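# Ratchet the strap tight across the crate

## Task

Use the ratchet to pull the strap over the crate tight so that it stays taut on its own, and make sure the ratchet handle does not end up swung fully open.

## Robot and tools

Robot: two arms, left_arm and right_arm, each ending in a five-finger hand (the left hand mirrors the right). Bases in the scene frame: left_arm at (-0.030, +0.400, -0.001) m, right_arm at (-0.062, -0.378, 0) m. Cameras: cam_high, cam_ratchet (fixed, scene frame) and cam_left_wrist, cam_right_wrist (carried by the arms), all 672x504.

Frames. Scene frame: origin at table-top height midway between the nominal bases, +z up, +x out over the table, left_arm on the +y side (image left/right is not the same thing). Each arm reports its hand pose, velocities and Hand target in its own base frame. Offsets you send are along the current Hand target's own axes. Hand point: 0.05 m in front of the palm, 0.15 m from the wrist face; +z runs along the straight fingers, +y out of the palm, +x across the palm away from the thumb for the right hand and toward the thumb for the left. Fingertips reach 0.06-0.07 m past the point along +z and sit 0.06 m behind it along -y. A wrist bracket on the little-finger side and the wrist itself (up to 0.11 m below the point palm down, 0.23 m palm up) can strike things first.

Row layout (used by execute_actions and move): one flat list of 28 numbers covering both arms, each in [-1, 1]. Numbers 1-6: left_arm dx, dy, dz, rx, ry, rz. Numbers 7-12: left hand thumb_turn, thumb_bend, index, middle, ring, little. 13-14: left force_limit, speed. 15-20: right_arm dx..rz. 21-26: right hand motors in the same order. 27-28: right force_limit, speed. Pose numbers are offsets, not poses: 1.0 equals 0.6 m of travel or 180 degrees; rx, ry, rz form a single rotation vector. All six at 0 asks nothing new of that arm. Hand motor numbers are absolute targets: -1 open (thumb beside palm / straight finger), +1 closed (thumb opposite fingers / curled). force_limit maps -1..+1 to roughly 0..10 N at the fingertip (0..15 N for the two thumb motors); speed rises from near zero at -1 to full at +0.48 and stays full above (full travel 0.49 s). For a soft grip close at speed -0.94 or lower. To keep a hand unchanged, resend the eight numbers last sent for it; if none sent yet, send hand_measured plus hand_force_limit and hand_speed. To grip harder, raise force_limit and send a target beyond hand_measured; to loosen, send one more open.

execute_actions(actions, cameras): actions is a list of actions; each action is a table of up to 15 rows, one row per 1/30 s step; a short table repeats its final row to step 15. Every row in an action is measured from the Hand target at that action's start (rows do not accumulate), but the next action starts from the new Hand target, so repeating an offset keeps moving. Images come only when actions is empty or cameras names them (["all"] for all).

move(target, speed, blend, stop_force, zero, blocking, cameras): straight-line motion of each hand point. target is one 28-number row or a list of up to 15 rows; every row's offsets count from the same starting Hand targets. speed is top path speed in m/s, 0.002 to 3.6 (default 0.25; turning limited to twice that in rad/s). blend in m rounds list corners (0 = stop at each). stop_force, 3 to 120 N, ends an arm's path when its wrist sensor feels that much extra push against the motion; use it slowly (about 0.005 m/s) when approaching contact; unreliable while the hand turns; tool numbers must match across targets. zero (default true) re-zeroes before the move. blocking=false returns early (not with stop_force). A move lasts at most 10 s. Result adds a move: line (done, off_target, moving, held, fault, and limits=paced or limits=held).

Other tools: wait(seconds 0-3600); stop() brakes a running move; zoom_image(camera, region [x0, y0, x1, y1], at most 504 by 504 px) on the latest image; show_instructions(); zero_wrist_force(arm: left_arm or right_arm); finished_scene(scene 1) ends irreversibly, so the strap must already stay taut with the handle not wide open.

Reading results: end_effector_position (m), end_effector_quat_wxyz, velocities, Hand target (the clipped last command; the hand often rests a bit short of it). hand_measured, hand_stopped_by (moving, target, force, stalled, fault) and hand_load_n (fingertip N, positive when pushed open) list six values in motor order. Wrist force/torque are in the end-effector axes, plus a line for the peak since last shown. Joint torques, motor temperatures (MOTOR HOT from 70 °C, brakes at 85 °C).

Cautions: orientation commands are clipped to 32 degrees from the measured one per step. A contact torque beyond the joint limit (141 N m shoulder/elbow, 26.3 N m wrists) or about 150 N of outside force stops the arm for 10 s. Arms are stiff: aiming even slightly past a firm surface can fault them. Keep arms apart; a press between them can fail the scene. Avoid dropping, slamming, hard pushes and overloading fingers; anything falling or left off the table fails the task. Loose objects may get nudged occasionally.

Each tool is called after "Request:" as name(argument=value, ...), one argument or row to a line, values as JSON.

Reference images:

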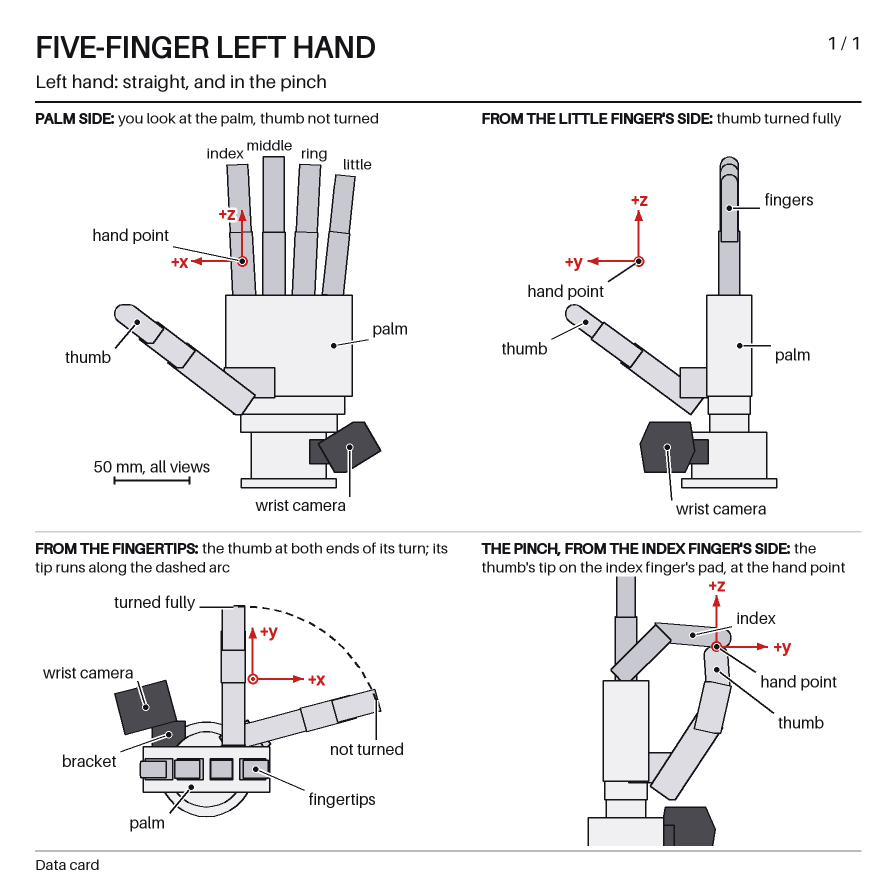

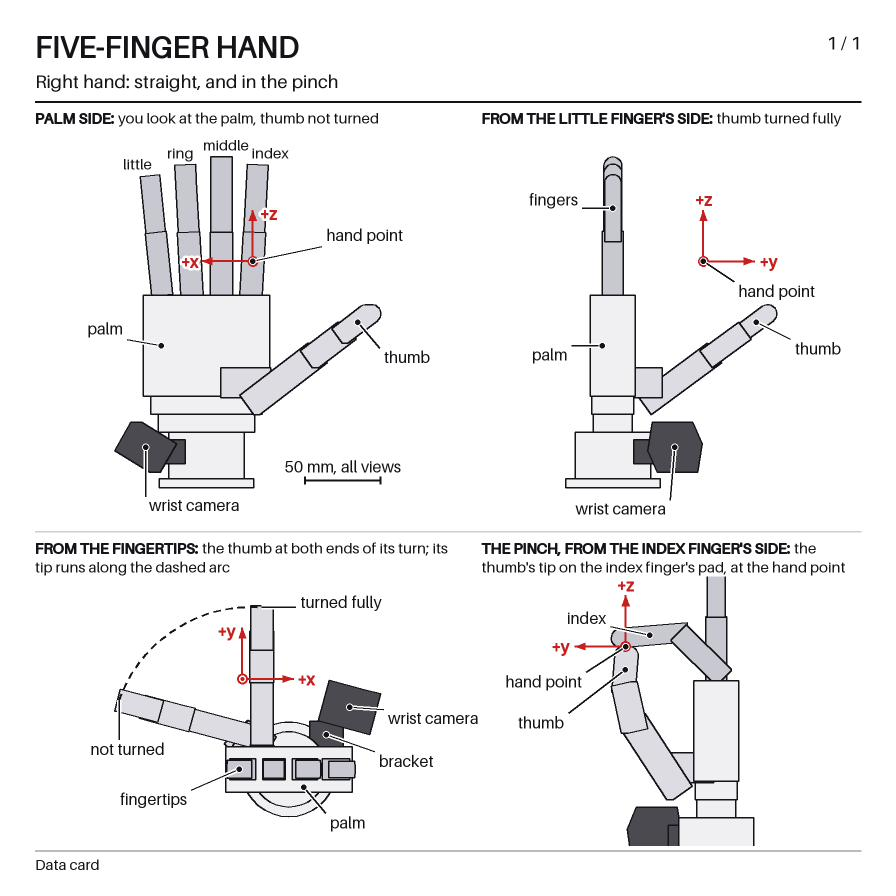

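## Session

Request:
execute_actions(
  actions=[],
)

Scene clock: 0.00 s.
left_arm: end_effector_position=(+0.1094, -0.2459, +0.2162) hand_measured=(-1.000, -1.000, -1.000, -1.000, -1.000, -1.000) hand_load_n=(+0.0, +0.0, +0.0, +0.0, +0.0, +0.0) hand_stopped_by=(target, target, target, target, target, target) hand_force_limit=0.00 hand_speed=-0.80 end_effector_quat_wxyz=(-0.044, -0.153, +0.935, +0.317) | right_arm: end_effector_position=(+0.5035, -0.1072, +0.2807) hand_measured=(-1.000, -1.000, -1.000, -1.000, -1.000, -1.000) hand_load_n=(+0.0, +0.0, +0.0, +0.0, +0.0, +0.0) hand_stopped_by=(target, target, target, target, target, target) hand_force_limit=0.00 hand_speed=-0.80 end_effector_quat_wxyz=(+0.054, +0.851, +0.474, -0.219)
Joint positions: left_arm=[2.295 -2.071 -1.645 1.538 -1.823 3.462] | right_arm=[-0.2 -0.976 1.084 1.74 1.936 0.406]
Joint velocities: within noise
Joint torques (N m): no reading
Motor temperatures (°C): left_arm=[33 32 26 39 38 36] | right_arm=[29 27 35 43 38 41]
Wrist force (N): no reading
Wrist torque (N m): no reading
Wrist force, peak (N): no reading
Hand target: left_arm +0.1094, -0.2459, +0.2162; -0.044, -0.153, +0.935, +0.317 | right_arm +0.5035, -0.1072, +0.2807; +0.054, +0.851, +0.474, -0.219

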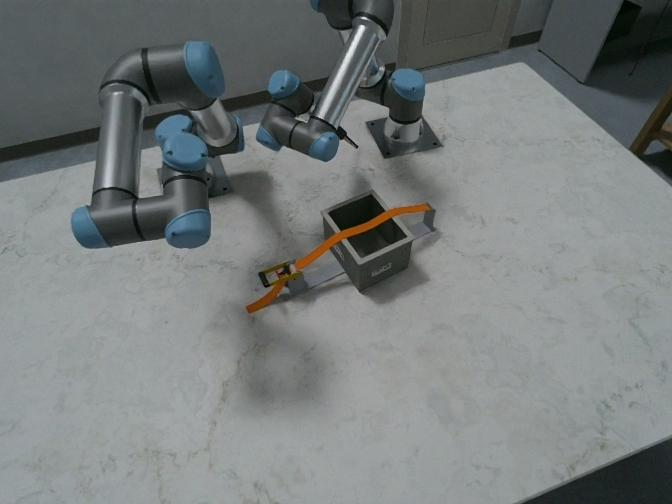

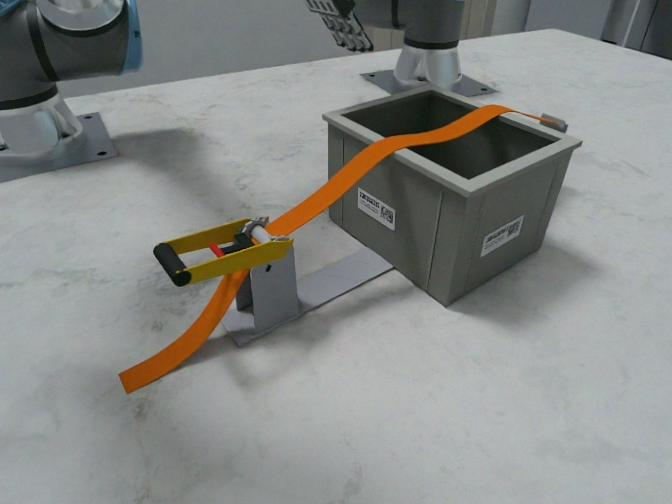

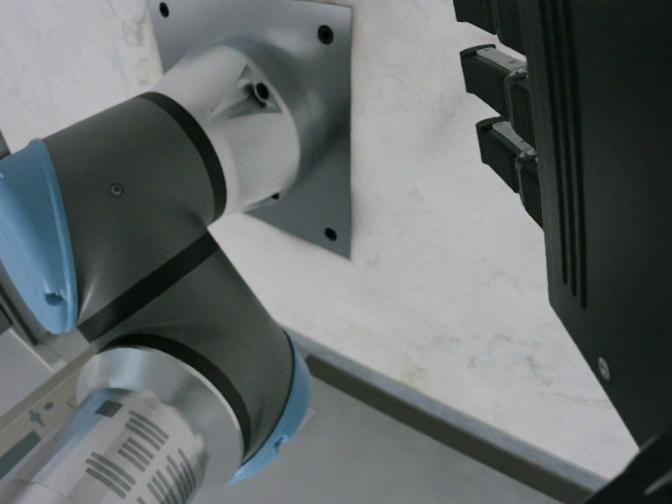

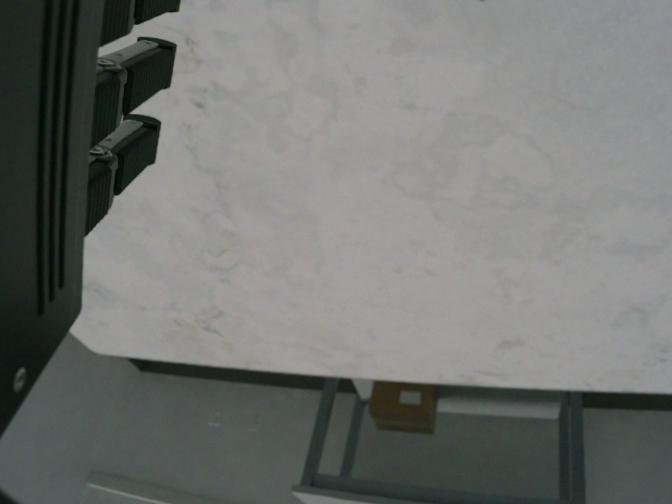

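Request:
zoom_image(
  camera="cam_ratchet",
  region=[100, 180, 400, 400],
)

Request:
zoom_image(
  camera="cam_ratchet",
  region=[140, 200, 320, 330],
)

Request:
zoom_image(
  camera="cam_high",
  region=[220, 180, 460, 330],
)

Scaled by 1.680.

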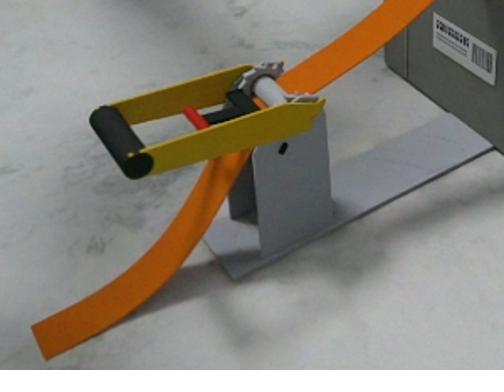

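Scaled by 2.800.

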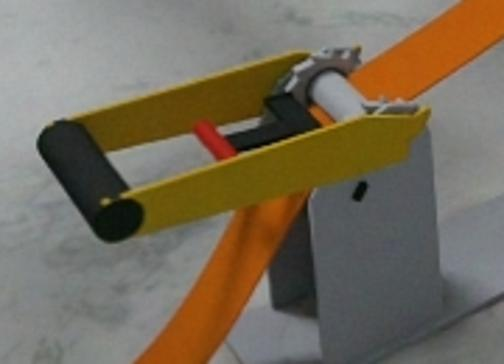

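Scaled by 2.100.

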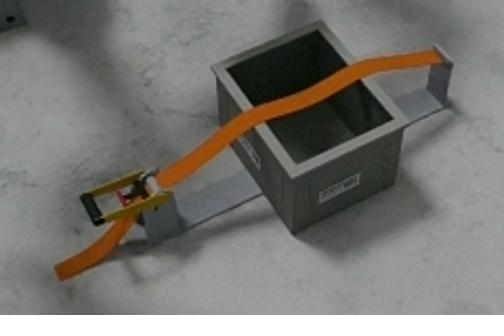

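Request:
zoom_image(
  camera="cam_ratchet",
  region=[145, 205, 235, 295],
)

Request:
zoom_image(
  camera="cam_ratchet",
  region=[215, 205, 305, 295],
)

Request:
zoom_image(
  camera="cam_high",
  region=[240, 240, 310, 310],
)

Scaled by 5.600.

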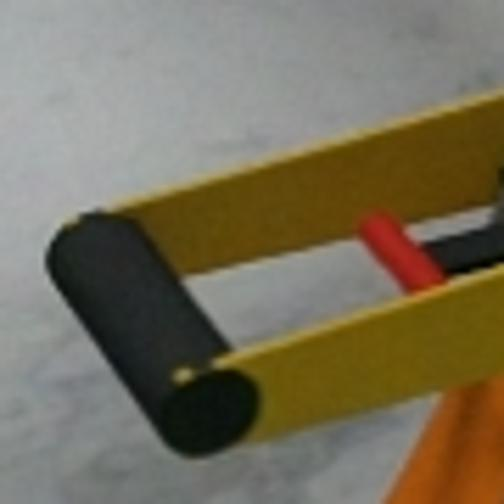

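Scaled by 5.600.

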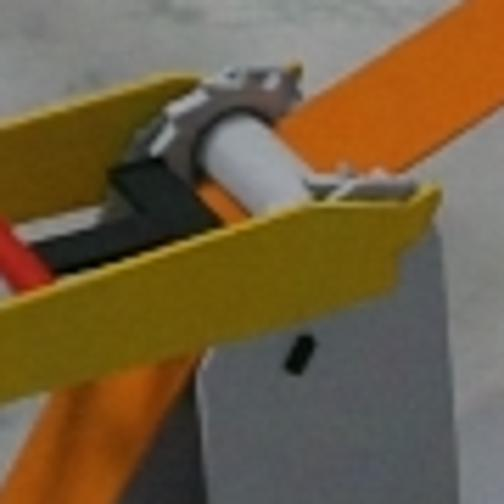

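Scaled by 7.200.

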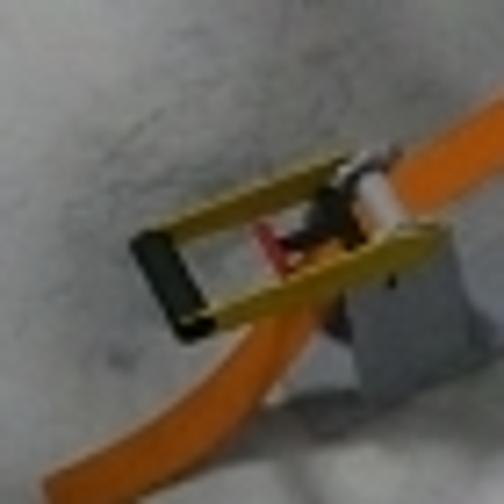

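Request:
move(
  target=[0,0,0,0,0,0,-1,-1,-1,-1,-1,-1,0,-0.8,0.3664,-0.0954,-0.1051,-0.1755,0.0344,-0.692,1,-1,-1,-1,-1,-1,0,0],
  cameras=["cam_high","cam_ratchet","cam_right_wrist"],
)

Scene clock: 215.77 s.
left_arm: end_effector_position=(+0.1094, -0.2459, +0.2162) hand_measured=(-1.000, -1.000, -1.000, -1.000, -1.000, -1.000) hand_load_n=(+0.0, +0.0, +0.0, +0.0, +0.0, +0.0) hand_stopped_by=(target, target, target, target, target, target) hand_force_limit=0.00 hand_speed=-0.80 end_effector_quat_wxyz=(-0.044, -0.153, +0.935, +0.317) | right_arm: end_effector_position=(+0.5764, +0.1152, +0.2507) hand_measured=(+1.000, -1.000, -1.000, -1.000, -1.000, -1.000) hand_load_n=(+0.0, +0.0, +0.0, +0.0, +0.0, +0.0) hand_stopped_by=(target, target, target, target, target, target) hand_force_limit=0.00 hand_speed=0.00 end_effector_quat_wxyz=(+0.000, -0.047, +0.999, +0.000)
Joint positions: left_arm=[2.295 -2.071 -1.645 1.538 -1.823 3.462] | right_arm=[-0.148 -0.956 0.978 1.549 1.571 -1.813]
Joint torques (N m): left_arm=[-0.22 32.58 15.37 -3.45 -0.4 -0.29] | right_arm=[-11.72 -39.56 -16.04 0.5 1.85 -1.97]
Wrist force (N): left_arm=[0.0 -0.2 -0.1] | right_arm=[0.4 -0.5 -0.5]
Wrist torque (N m): left_arm=[-0.02 0.00 0.01] | right_arm=[-0.02 0.00 -0.11]
Wrist force, peak (N): left_arm=[0.1 -0.8 0.1] | right_arm=[0.5 -0.8 -0.5]
Hand target: left_arm +0.1094, -0.2459, +0.2162; -0.044, -0.153, +0.935, +0.317 | right_arm +0.5764, +0.1151, +0.2507; +0.000, -0.047, +0.999, +0.000
Off the commanded pose: left_arm 0.000 m, 0 deg | right_arm 0.000 m, 0 deg.
move: done
cam_right_wrist: T_world_to_cam=[[-0.36383, 0.93145, -0.00413, 0.10258], [0.81734, 0.32138, 0.4782, -0.62584], [0.44675, 0.17061, -0.87824, 0.05948]] pos_world=[0.52227, 0.09543, 0.35194]

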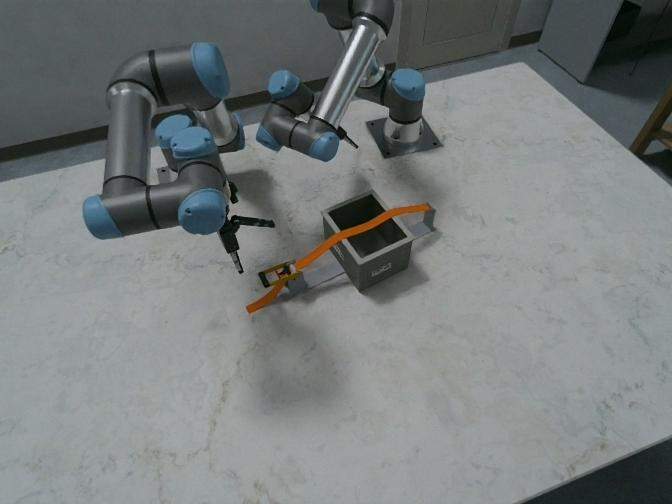

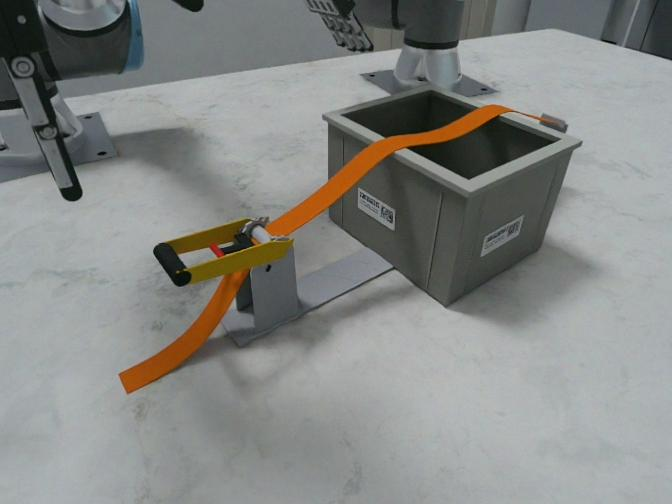

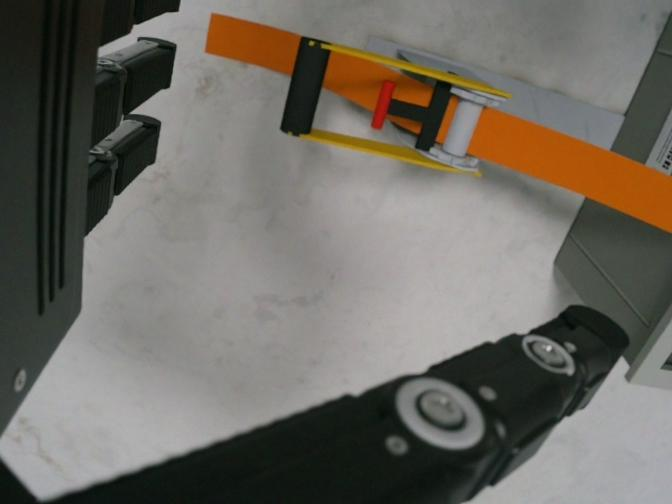

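Request:
zoom_image(
  camera="cam_ratchet",
  region=[10, 110, 110, 210],
)

Request:
zoom_image(
  camera="cam_right_wrist",
  region=[270, 20, 520, 190],
)

Scaled by 5.040.

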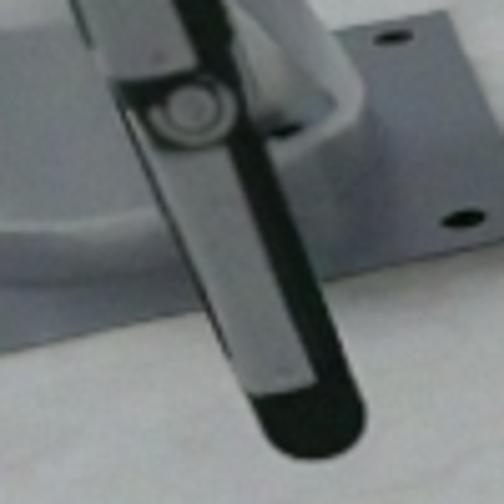

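Scaled by 2.016.

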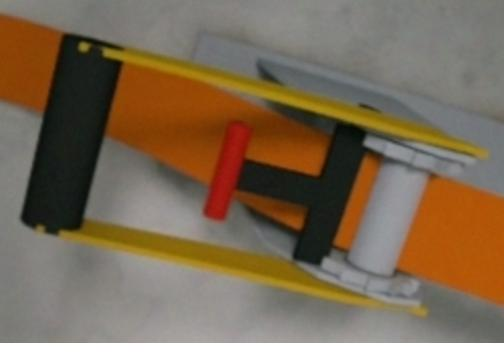

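Request:
move(
  target=[0,0,0,0,0,0,-1,-1,-1,-1,-1,-1,0,-0.8,0.0015,0.016,0.1678,0,0,0,1,-1,-1,-1,-1,-1,0,0],
  cameras=["cam_high","cam_ratchet","cam_right_wrist"],
  speed=0.15,
)

Request:
zoom_image(
  camera="cam_ratchet",
  region=[50, 100, 300, 300],
)

Scene clock: 255.17 s.
left_arm: end_effector_position=(+0.1094, -0.2459, +0.2162) hand_measured=(-1.000, -1.000, -1.000, -1.000, -1.000, -1.000) hand_load_n=(+0.0, +0.0, +0.0, +0.0, +0.0, +0.0) hand_stopped_by=(target, target, target, target, target, target) hand_force_limit=0.00 hand_speed=-0.80 end_effector_quat_wxyz=(-0.044, -0.153, +0.935, +0.317) | right_arm: end_effector_position=(+0.5745, +0.1246, +0.1501) hand_measured=(+1.000, -1.000, -1.000, -1.000, -1.000, -1.000) hand_load_n=(+0.0, +0.0, +0.0, +0.0, +0.0, +0.0) hand_stopped_by=(target, target, target, target, target, target) hand_force_limit=0.00 hand_speed=0.00 end_effector_quat_wxyz=(+0.000, -0.047, +0.999, +0.000)
Joint positions: left_arm=[2.295 -2.071 -1.645 1.538 -1.823 3.462] | right_arm=[-0.131 -0.92 1.179 1.312 1.571 -1.796]
Joint torques (N m): left_arm=[0.2 31.76 14.16 -3.51 -0.4 -0.24] | right_arm=[-11.69 -43.32 -11.88 0.68 -1.51 -2.17]
Wrist force (N): left_arm=[0.3 -0.2 0.3] | right_arm=[0.6 -0.3 -0.6]
Wrist torque (N m): left_arm=[-0.05 -0.03 0.02] | right_arm=[-0.01 -0.01 -0.09]
Wrist force, peak (N): left_arm=[-0.2 -0.9 0.2] | right_arm=[0.6 -1.1 -1.6]
Hand target: left_arm +0.1094, -0.2459, +0.2162; -0.044, -0.153, +0.935, +0.317 | right_arm +0.5746, +0.1245, +0.1501; +0.000, -0.047, +0.999, +0.000
Off the commanded pose: left_arm 0.000 m, 0 deg | right_arm 0.000 m, 0 deg.
move: done
cam_right_wrist: T_world_to_cam=[[-0.36407, 0.93136, -0.00412, 0.09285], [0.8173, 0.3216, 0.47812, -0.57918], [0.44662, 0.1707, -0.87829, -0.02956]] pos_world=[0.52037, 0.10483, 0.25134]

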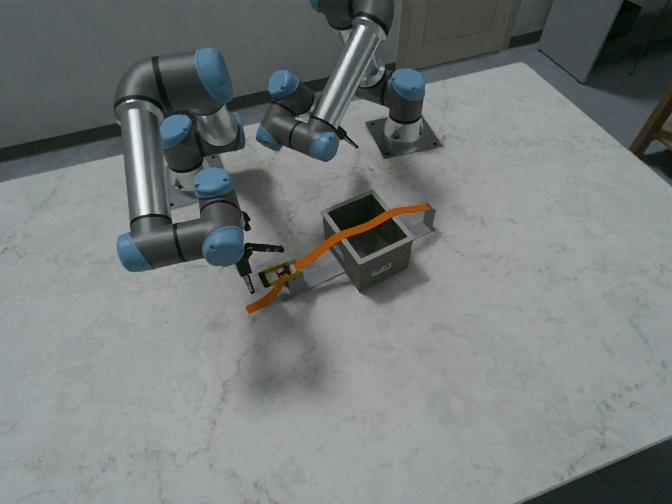

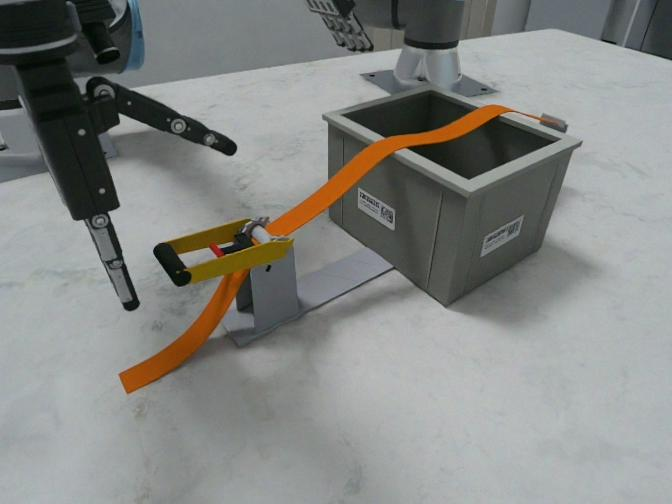

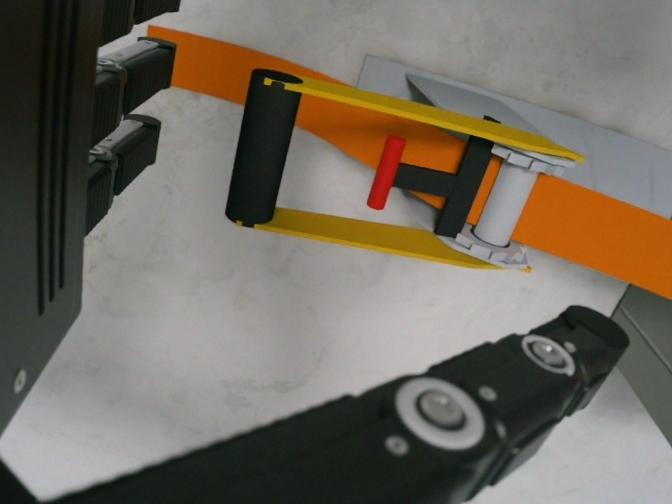

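Scaled by 2.016.

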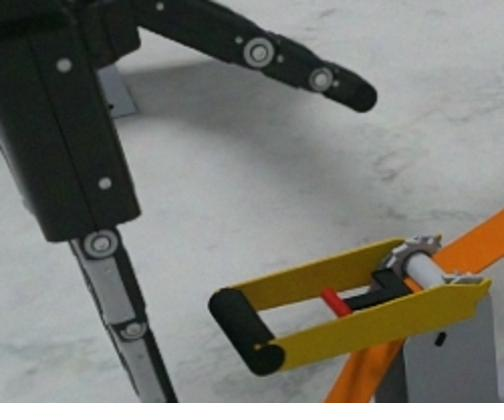

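Request:
move(
  target=[0,0,0,0,0,0,-1,-1,-1,-1,-1,-1,0,-0.8,-0.0019,0.0023,0.0868,0,0,0,1,-1,-1,-1,-1,-1,0,0],
  cameras=["cam_ratchet","cam_right_wrist"],
  speed=0.08,
  stop_force=8,
)

Request:
zoom_image(
  camera="cam_ratchet",
  region=[50, 150, 300, 350],
)

Scene clock: 271.57 s.
left_arm: end_effector_position=(+0.1094, -0.2459, +0.2162) hand_measured=(-1.000, -1.000, -1.000, -1.000, -1.000, -1.000) hand_load_n=(+0.0, -0.5, +0.0, +0.0, +0.0, +0.0) hand_stopped_by=(target, target, target, target, target, target) hand_force_limit=0.00 hand_speed=-0.80 end_effector_quat_wxyz=(-0.044, -0.153, +0.935, +0.317) | right_arm: end_effector_position=(+0.5755, +0.1260, +0.0980) hand_measured=(+1.000, -1.000, -1.000, -1.000, -1.000, -1.000) hand_load_n=(+0.0, +0.0, +0.0, +0.0, +0.0, +0.5) hand_stopped_by=(target, target, target, target, target, target) hand_force_limit=0.00 hand_speed=0.00 end_effector_quat_wxyz=(+0.000, -0.047, +0.999, +0.000)
Joint positions: left_arm=[2.295 -2.071 -1.645 1.538 -1.823 3.462] | right_arm=[-0.129 -0.877 1.245 1.203 1.571 -1.793]
Joint torques (N m): left_arm=[-0.71 31.89 14.33 -3.35 -0.68 -0.32] | right_arm=[3.42 -47.92 -23.49 0.97 -0.09 -0.6]
Wrist force (N): left_arm=[0.0 -0.6 0.1] | right_arm=[0.7 -0.2 -0.6]
Wrist torque (N m): left_arm=[-0.09 0.01 0.02] | right_arm=[0.01 -0.05 -0.10]
Wrist force, peak (N): left_arm=[-0.3 -0.7 0.4] | right_arm=[0.6 -0.2 -1.4]
Hand target: left_arm +0.1094, -0.2459, +0.2162; -0.044, -0.153, +0.935, +0.317 | right_arm +0.5756, +0.1260, +0.0980; +0.000, -0.047, +0.999, +0.000
Off the commanded pose: left_arm 0.000 m, 0 deg | right_arm 0.000 m, 0 deg.
move: done
cam_right_wrist: T_world_to_cam=[[-0.36398, 0.9314, -0.00411, 0.09164], [0.81728, 0.32149, 0.47823, -0.55549], [0.44674, 0.17071, -0.87823, -0.07616]] pos_world=[0.52137, 0.10623, 0.19914]

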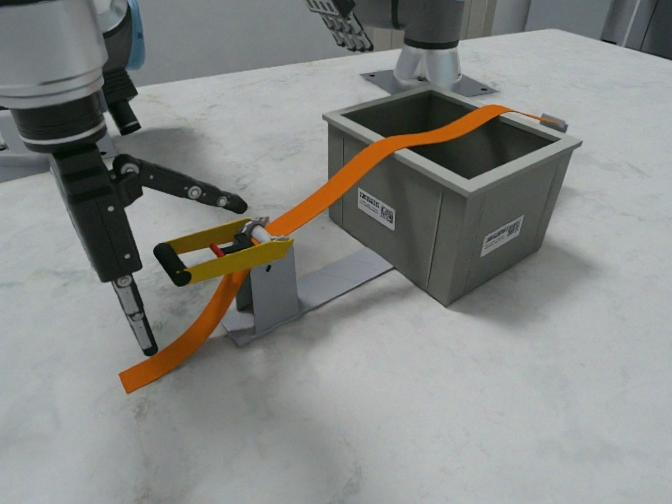

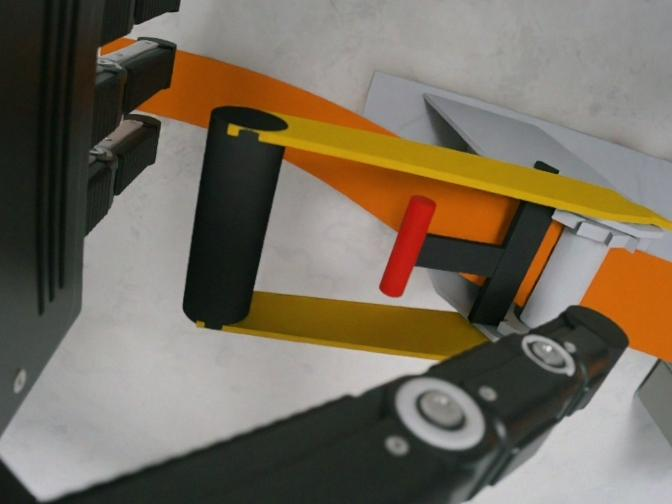

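Scaled by 2.016.

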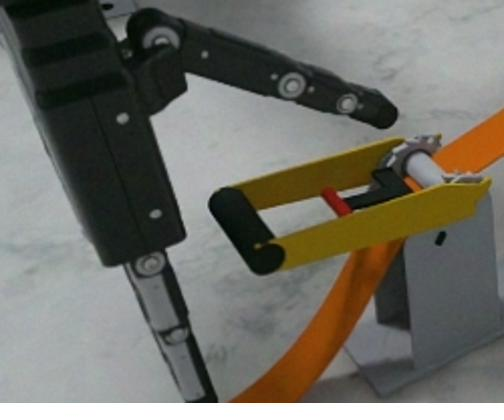

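Request:
zoom_image(
  camera="cam_ratchet",
  region=[100, 230, 230, 360],
)

Scaled by 3.877.

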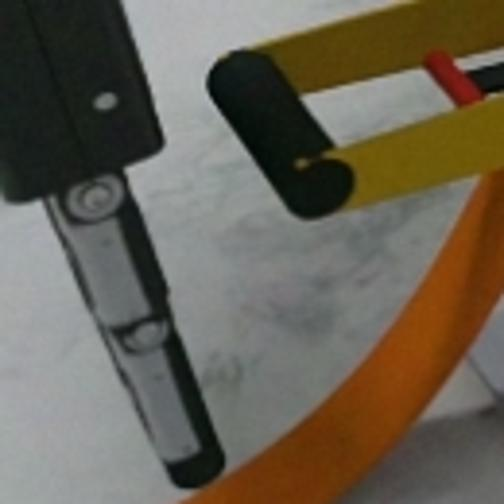

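Request:
move(
  target=[0,0,0,0,0,0,-1,-1,-1,-1,-1,-1,0,-0.8,0,0,0,0,0,0,1,-1,0,-1,-1,-1,-0.5,-0.3],
  cameras=["cam_ratchet","cam_right_wrist"],
)

Request:
zoom_image(
  camera="cam_ratchet",
  region=[100, 230, 230, 360],
)

Scene clock: 311.30 s.
left_arm: end_effector_position=(+0.1094, -0.2459, +0.2162) hand_measured=(-1.000, -1.000, -1.000, -1.000, -1.000, -1.000) hand_load_n=(+0.0, +0.0, +0.0, +0.0, +0.0, +0.0) hand_stopped_by=(target, target, target, target, target, target) hand_force_limit=0.00 hand_speed=-0.80 end_effector_quat_wxyz=(-0.044, -0.153, +0.935, +0.317) | right_arm: end_effector_position=(+0.5756, +0.1260, +0.0980) hand_measured=(+1.000, -1.000, +0.000, -1.000, -1.000, -1.000) hand_load_n=(+0.0, +0.0, +0.0, +0.0, +0.0, +0.0) hand_stopped_by=(target, target, target, target, target, target) hand_force_limit=-0.50 hand_speed=-0.30 end_effector_quat_wxyz=(+0.000, -0.047, +0.999, +0.000)
Joint positions: left_arm=[2.295 -2.071 -1.645 1.538 -1.823 3.462] | right_arm=[-0.129 -0.877 1.245 1.203 1.571 -1.793]
Joint torques (N m): left_arm=[-0.29 31.99 13.17 -3.38 -0.46 -0.66] | right_arm=[-10.75 -47.26 -23.06 0.66 -0.54 -1.94]
Wrist force (N): left_arm=[0.1 -0.3 0.3] | right_arm=[0.7 -0.1 -0.4]
Wrist torque (N m): left_arm=[-0.06 0.00 0.02] | right_arm=[0.02 -0.05 -0.10]
Wrist force, peak (N): left_arm=[0.0 -0.6 0.6] | right_arm=[0.8 -0.5 -0.4]
Hand target: left_arm +0.1094, -0.2459, +0.2162; -0.044, -0.153, +0.935, +0.317 | right_arm +0.5756, +0.1260, +0.0980; +0.000, -0.047, +0.999, +0.000
Off the commanded pose: left_arm 0.000 m, 0 deg | right_arm 0.000 m, 0 deg.
move: done
cam_right_wrist: T_world_to_cam=[[-0.36396, 0.9314, -0.00414, 0.09167], [0.81724, 0.32148, 0.4783, -0.55557], [0.44682, 0.1707, -0.87819, -0.07626]] pos_world=[0.52147, 0.10623, 0.19914]

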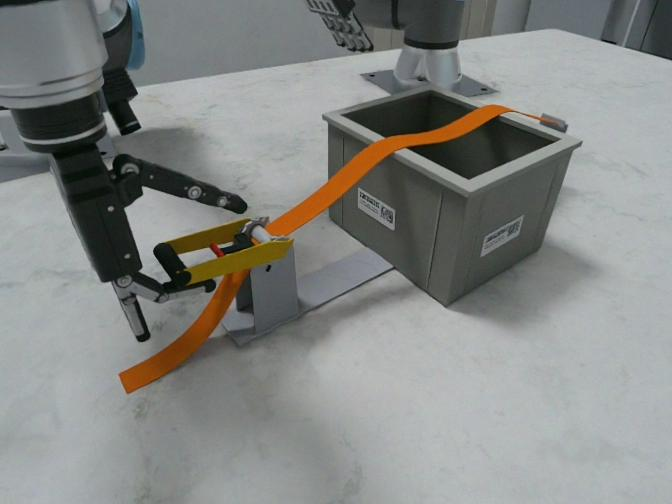

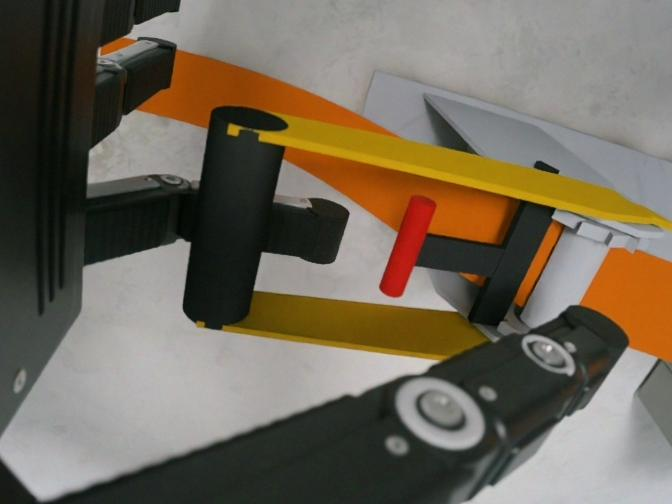

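Scaled by 3.877.

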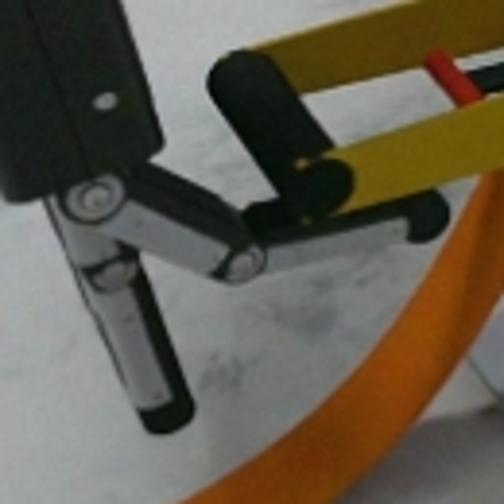

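Request:
move(
  target=[0,0,0,0,0,0,-1,-1,-1,-1,-1,-1,0,-0.8,0,0.0,-0.02,0,0,0,1,-1,0,-1,-1,-1,-0.5,-0.3],
  cameras=["cam_ratchet","cam_right_wrist"],
  speed=0.01,
  stop_force=3,
)

Request:
zoom_image(
  camera="cam_ratchet",
  region=[100, 200, 300, 360],
)

Scene clock: 332.20 s.
left_arm: end_effector_position=(+0.1094, -0.2459, +0.2162) hand_measured=(-1.000, -1.000, -1.000, -1.000, -1.000, -1.000) hand_load_n=(+0.0, +0.0, +0.0, +0.0, +0.0, -0.5) hand_stopped_by=(target, target, target, target, target, target) hand_force_limit=0.00 hand_speed=-0.80 end_effector_quat_wxyz=(-0.044, -0.153, +0.935, +0.317) | right_arm: end_effector_position=(+0.5756, +0.1260, +0.1100) hand_measured=(+1.000, -1.000, +0.000, -1.000, -1.000, -1.000) hand_load_n=(+0.0, +0.0, +0.5, +0.0, +0.0, +0.0) hand_stopped_by=(target, target, target, target, target, target) hand_force_limit=-0.50 hand_speed=-0.30 end_effector_quat_wxyz=(+0.000, -0.047, +0.999, +0.000)
Joint positions: left_arm=[2.295 -2.071 -1.645 1.538 -1.823 3.462] | right_arm=[-0.129 -0.888 1.231 1.228 1.571 -1.793]
Joint torques (N m): left_arm=[-0.84 31.1 14.65 -3.27 -0.53 -0.77] | right_arm=[-7.55 -34.3 -8.35 0.38 -1.31 -0.87]
Wrist force (N): left_arm=[-0.1 -0.1 0.4] | right_arm=[0.9 0.0 1.0]
Wrist torque (N m): left_arm=[-0.03 0.03 0.00] | right_arm=[-0.06 -0.05 -0.10]
Wrist force, peak (N): left_arm=[0.4 -0.6 0.4] | right_arm=[1.3 0.0 1.2]
Hand target: left_arm +0.1094, -0.2459, +0.2162; -0.044, -0.153, +0.935, +0.317 | right_arm +0.5756, +0.1260, +0.1100; +0.000, -0.047, +0.999, +0.000
Off the commanded pose: left_arm 0.000 m, 0 deg | right_arm 0.000 m, 0 deg.
move: done
cam_right_wrist: T_world_to_cam=[[-0.36396, 0.9314, -0.00414, 0.09172], [0.81724, 0.32148, 0.4783, -0.56131], [0.44682, 0.1707, -0.87819, -0.06572]] pos_world=[0.52147, 0.10623, 0.21114]

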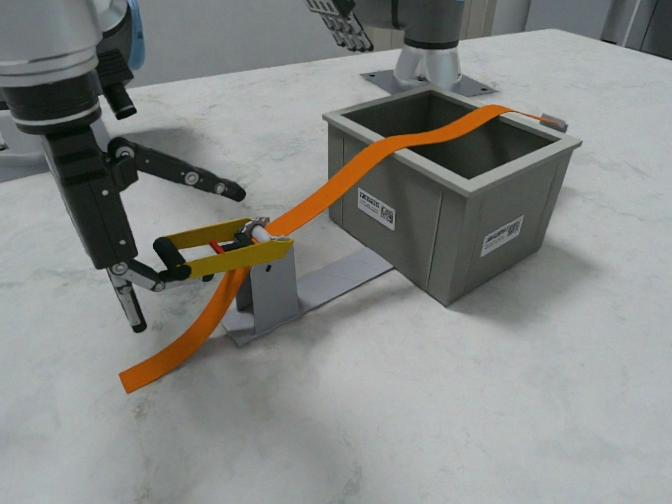

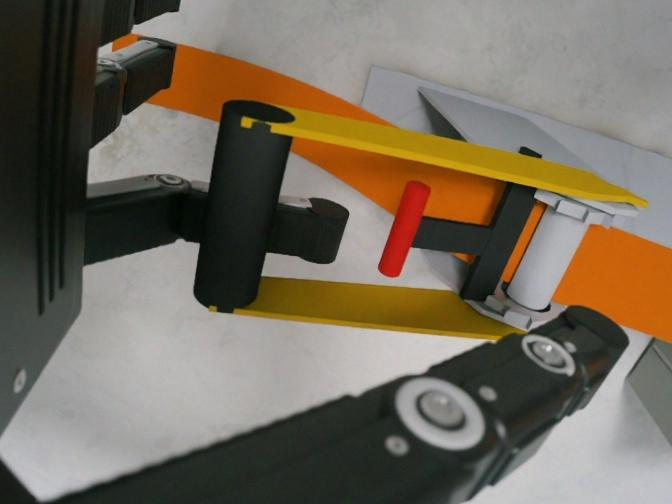

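Scaled by 2.520.

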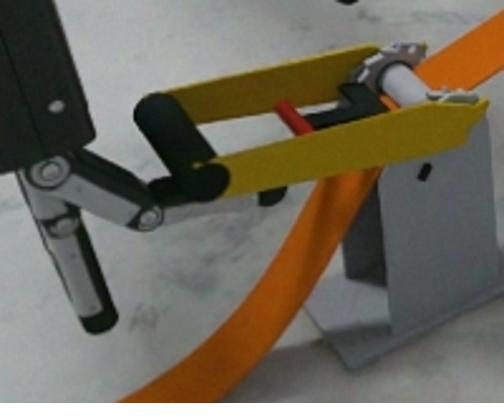

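Request:
move(
  target=[
    [0,0,0,0,0,0,-1,-1,-1,-1,-1,-1,0,-0.8,0,0.0058,-0.0243,0,0,0,1,-1,0,-1,-1,-1,-0.5,-0.3],
    [0,0,0,0,0,0,-1,-1,-1,-1,-1,-1,0,-0.8,0,0.0168,-0.0482,0,0,0,1,-1,0,-1,-1,-1,-0.5,-0.3],
  ],
  cameras=["cam_ratchet","cam_right_wrist"],
  speed=0.03,
  stop_force=20,
  blend=0.01,
)

Request:
zoom_image(
  camera="cam_ratchet",
  region=[100, 200, 300, 360],
)

Scene clock: 351.53 s.
left_arm: end_effector_position=(+0.1094, -0.2459, +0.2162) hand_measured=(-1.000, -1.000, -1.000, -1.000, -1.000, -1.000) hand_load_n=(+0.0, +0.0, +0.0, +0.0, +0.0, +0.0) hand_stopped_by=(target, target, target, target, target, target) hand_force_limit=0.00 hand_speed=-0.80 end_effector_quat_wxyz=(-0.044, -0.153, +0.935, +0.317) | right_arm: end_effector_position=(+0.5746, +0.1360, +0.1389) hand_measured=(+1.000, -1.000, +0.000, -1.000, -1.000, -1.000) hand_load_n=(+0.0, +0.0, +1.0, +0.0, +0.0, +0.0) hand_stopped_by=(target, target, target, target, target, target) hand_force_limit=-0.50 hand_speed=-0.30 end_effector_quat_wxyz=(+0.000, -0.047, +0.999, +0.000)
Joint positions: left_arm=[2.295 -2.071 -1.645 1.538 -1.823 3.462] | right_arm=[-0.11 -0.909 1.19 1.29 1.571 -1.775]
Joint torques (N m): left_arm=[-0.2 31.83 15.08 -3.33 -0.16 -0.44] | right_arm=[-14 -34.96 -8.9 0.54 -1.32 -2.15]
Wrist force (N): left_arm=[0.0 0.0 0.4] | right_arm=[1.7 0.0 1.5]
Wrist torque (N m): left_arm=[-0.02 0.01 0.00] | right_arm=[0.05 -0.07 -0.03]
Wrist force, peak (N): left_arm=[0.0 -0.7 0.1] | right_arm=[1.5 -3.9 3.1]
Hand target: left_arm +0.1094, -0.2459, +0.2162; -0.044, -0.153, +0.935, +0.317 | right_arm +0.5746, +0.1360, +0.1389; +0.000, -0.047, +0.999, +0.000
Off the commanded pose: left_arm 0.000 m, 0 deg | right_arm 0.000 m, 0 deg.
move: done; blend cut to 0.0075 m at target 1
cam_right_wrist: T_world_to_cam=[[-0.36396, 0.9314, -0.00414, 0.08216], [0.81724, 0.32148, 0.4783, -0.57753], [0.44682, 0.1707, -0.87819, -0.0416]] pos_world=[0.52047, 0.11623, 0.24004]

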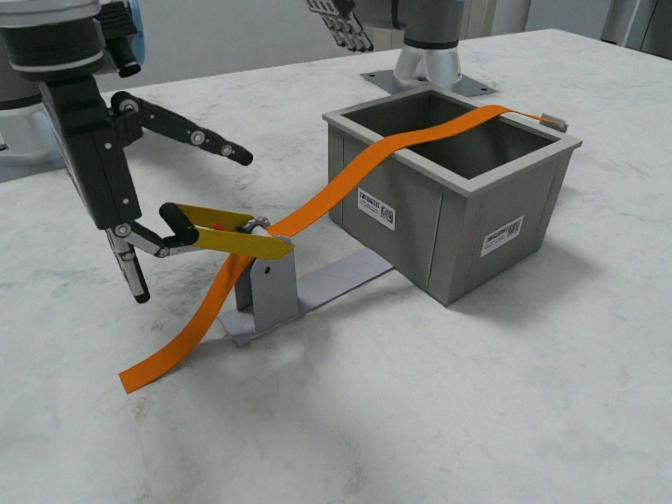

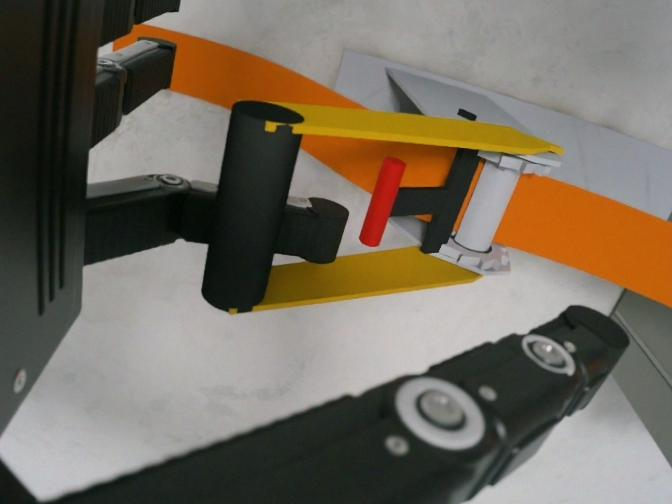

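Scaled by 2.520.

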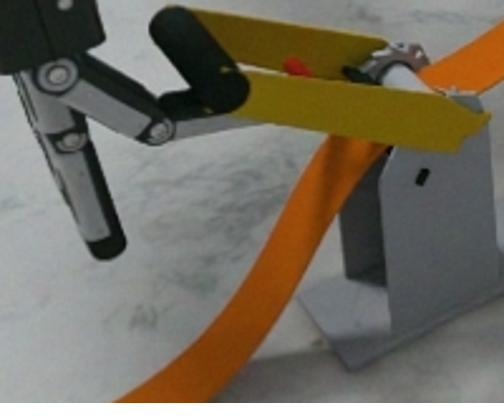

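Request:
move(
  target=[
    [0,0,0,0,0,0,-1,-1,-1,-1,-1,-1,0,-0.8,0,0.0217,-0.0283,0,0,0,1,-1,0,-1,-1,-1,-0.5,-0.3],
    [0,0,0,0,0,0,-1,-1,-1,-1,-1,-1,0,-0.8,0,0.05,-0.05,0,0,0,1,-1,0,-1,-1,-1,-0.5,-0.3],
    [0,0,0,0,0,0,-1,-1,-1,-1,-1,-1,0,-0.8,0,0.083,-0.0637,0,0,0,1,-1,0,-1,-1,-1,-0.5,-0.3],
  ],
  cameras=["cam_high","cam_ratchet","cam_right_wrist"],
  speed=0.04,
  stop_force=20,
  blend=0.008,
)

Request:
zoom_image(
  camera="cam_ratchet",
  region=[100, 150, 350, 350],
)

Scene clock: 364.13 s.
left_arm: end_effector_position=(+0.1094, -0.2459, +0.2162) hand_measured=(-1.000, -1.000, -1.000, -1.000, -1.000, -1.000) hand_load_n=(+0.0, +0.0, +0.0, +0.0, +0.0, +0.0) hand_stopped_by=(target, target, target, target, target, target) hand_force_limit=0.00 hand_speed=-0.80 end_effector_quat_wxyz=(-0.044, -0.153, +0.935, +0.317) | right_arm: end_effector_position=(+0.5700, +0.1856, +0.1771) hand_measured=(+1.000, -1.000, +0.000, -1.000, -1.000, -1.000) hand_load_n=(+0.0, +0.0, +6.0, +0.0, +0.0, +0.0) hand_stopped_by=(target, target, target, target, target, target) hand_force_limit=-0.50 hand_speed=-0.30 end_effector_quat_wxyz=(+0.000, -0.047, +0.999, +0.000)
Joint positions: left_arm=[2.295 -2.071 -1.645 1.538 -1.823 3.462] | right_arm=[-0.019 -0.921 1.11 1.382 1.571 -1.684]
Joint torques (N m): left_arm=[-0.03 31.27 15.83 -3.41 -0.65 -0.34] | right_arm=[-15.13 -52.9 -12.39 1.09 1.97 -2.07]
Wrist force (N): left_arm=[0.0 -0.4 0.5] | right_arm=[2.3 1.4 10.3]
Wrist torque (N m): left_arm=[-0.09 0.02 0.01] | right_arm=[-0.21 -0.07 0.03]
Wrist force, peak (N): left_arm=[0.1 -0.6 0.6] | right_arm=[7.6 -0.5 11.8]
Hand target: left_arm +0.1094, -0.2459, +0.2162; -0.044, -0.153, +0.935, +0.317 | right_arm +0.5700, +0.1856, +0.1771; +0.000, -0.047, +0.999, +0.000
Off the commanded pose: left_arm 0.000 m, 0 deg | right_arm 0.000 m, 0 deg.
move: done
cam_right_wrist: T_world_to_cam=[[-0.36396, 0.9314, -0.00414, 0.03441], [0.81724, 0.32148, 0.4783, -0.6079], [0.44682, 0.1707, -0.87819, -0.01442]] pos_world=[0.51577, 0.16583, 0.27824]

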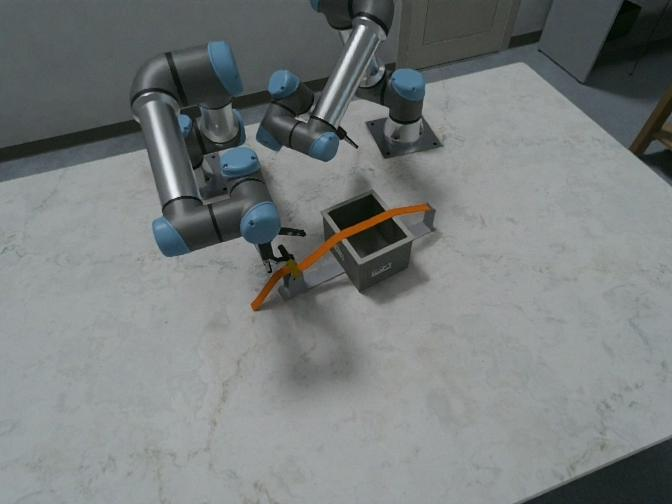

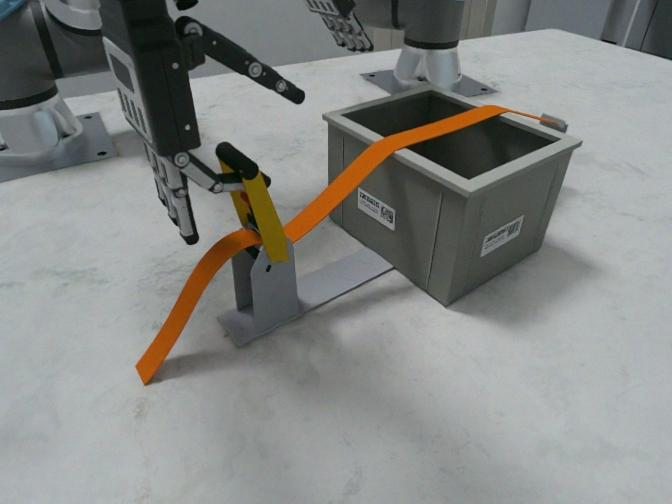

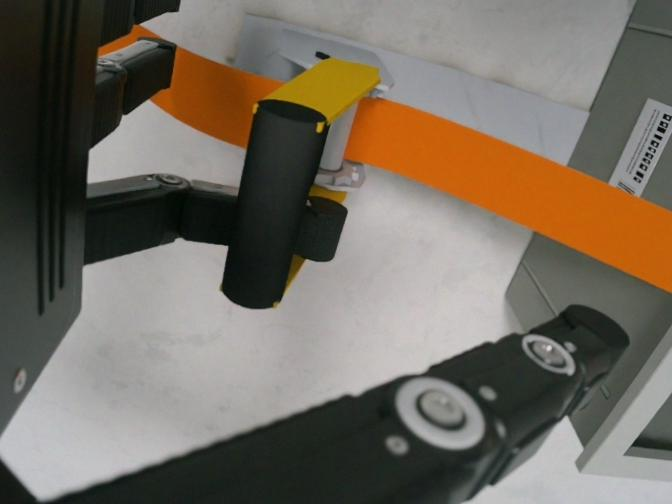

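Scaled by 2.016.

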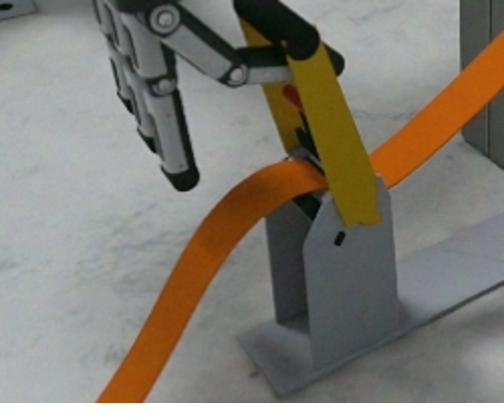

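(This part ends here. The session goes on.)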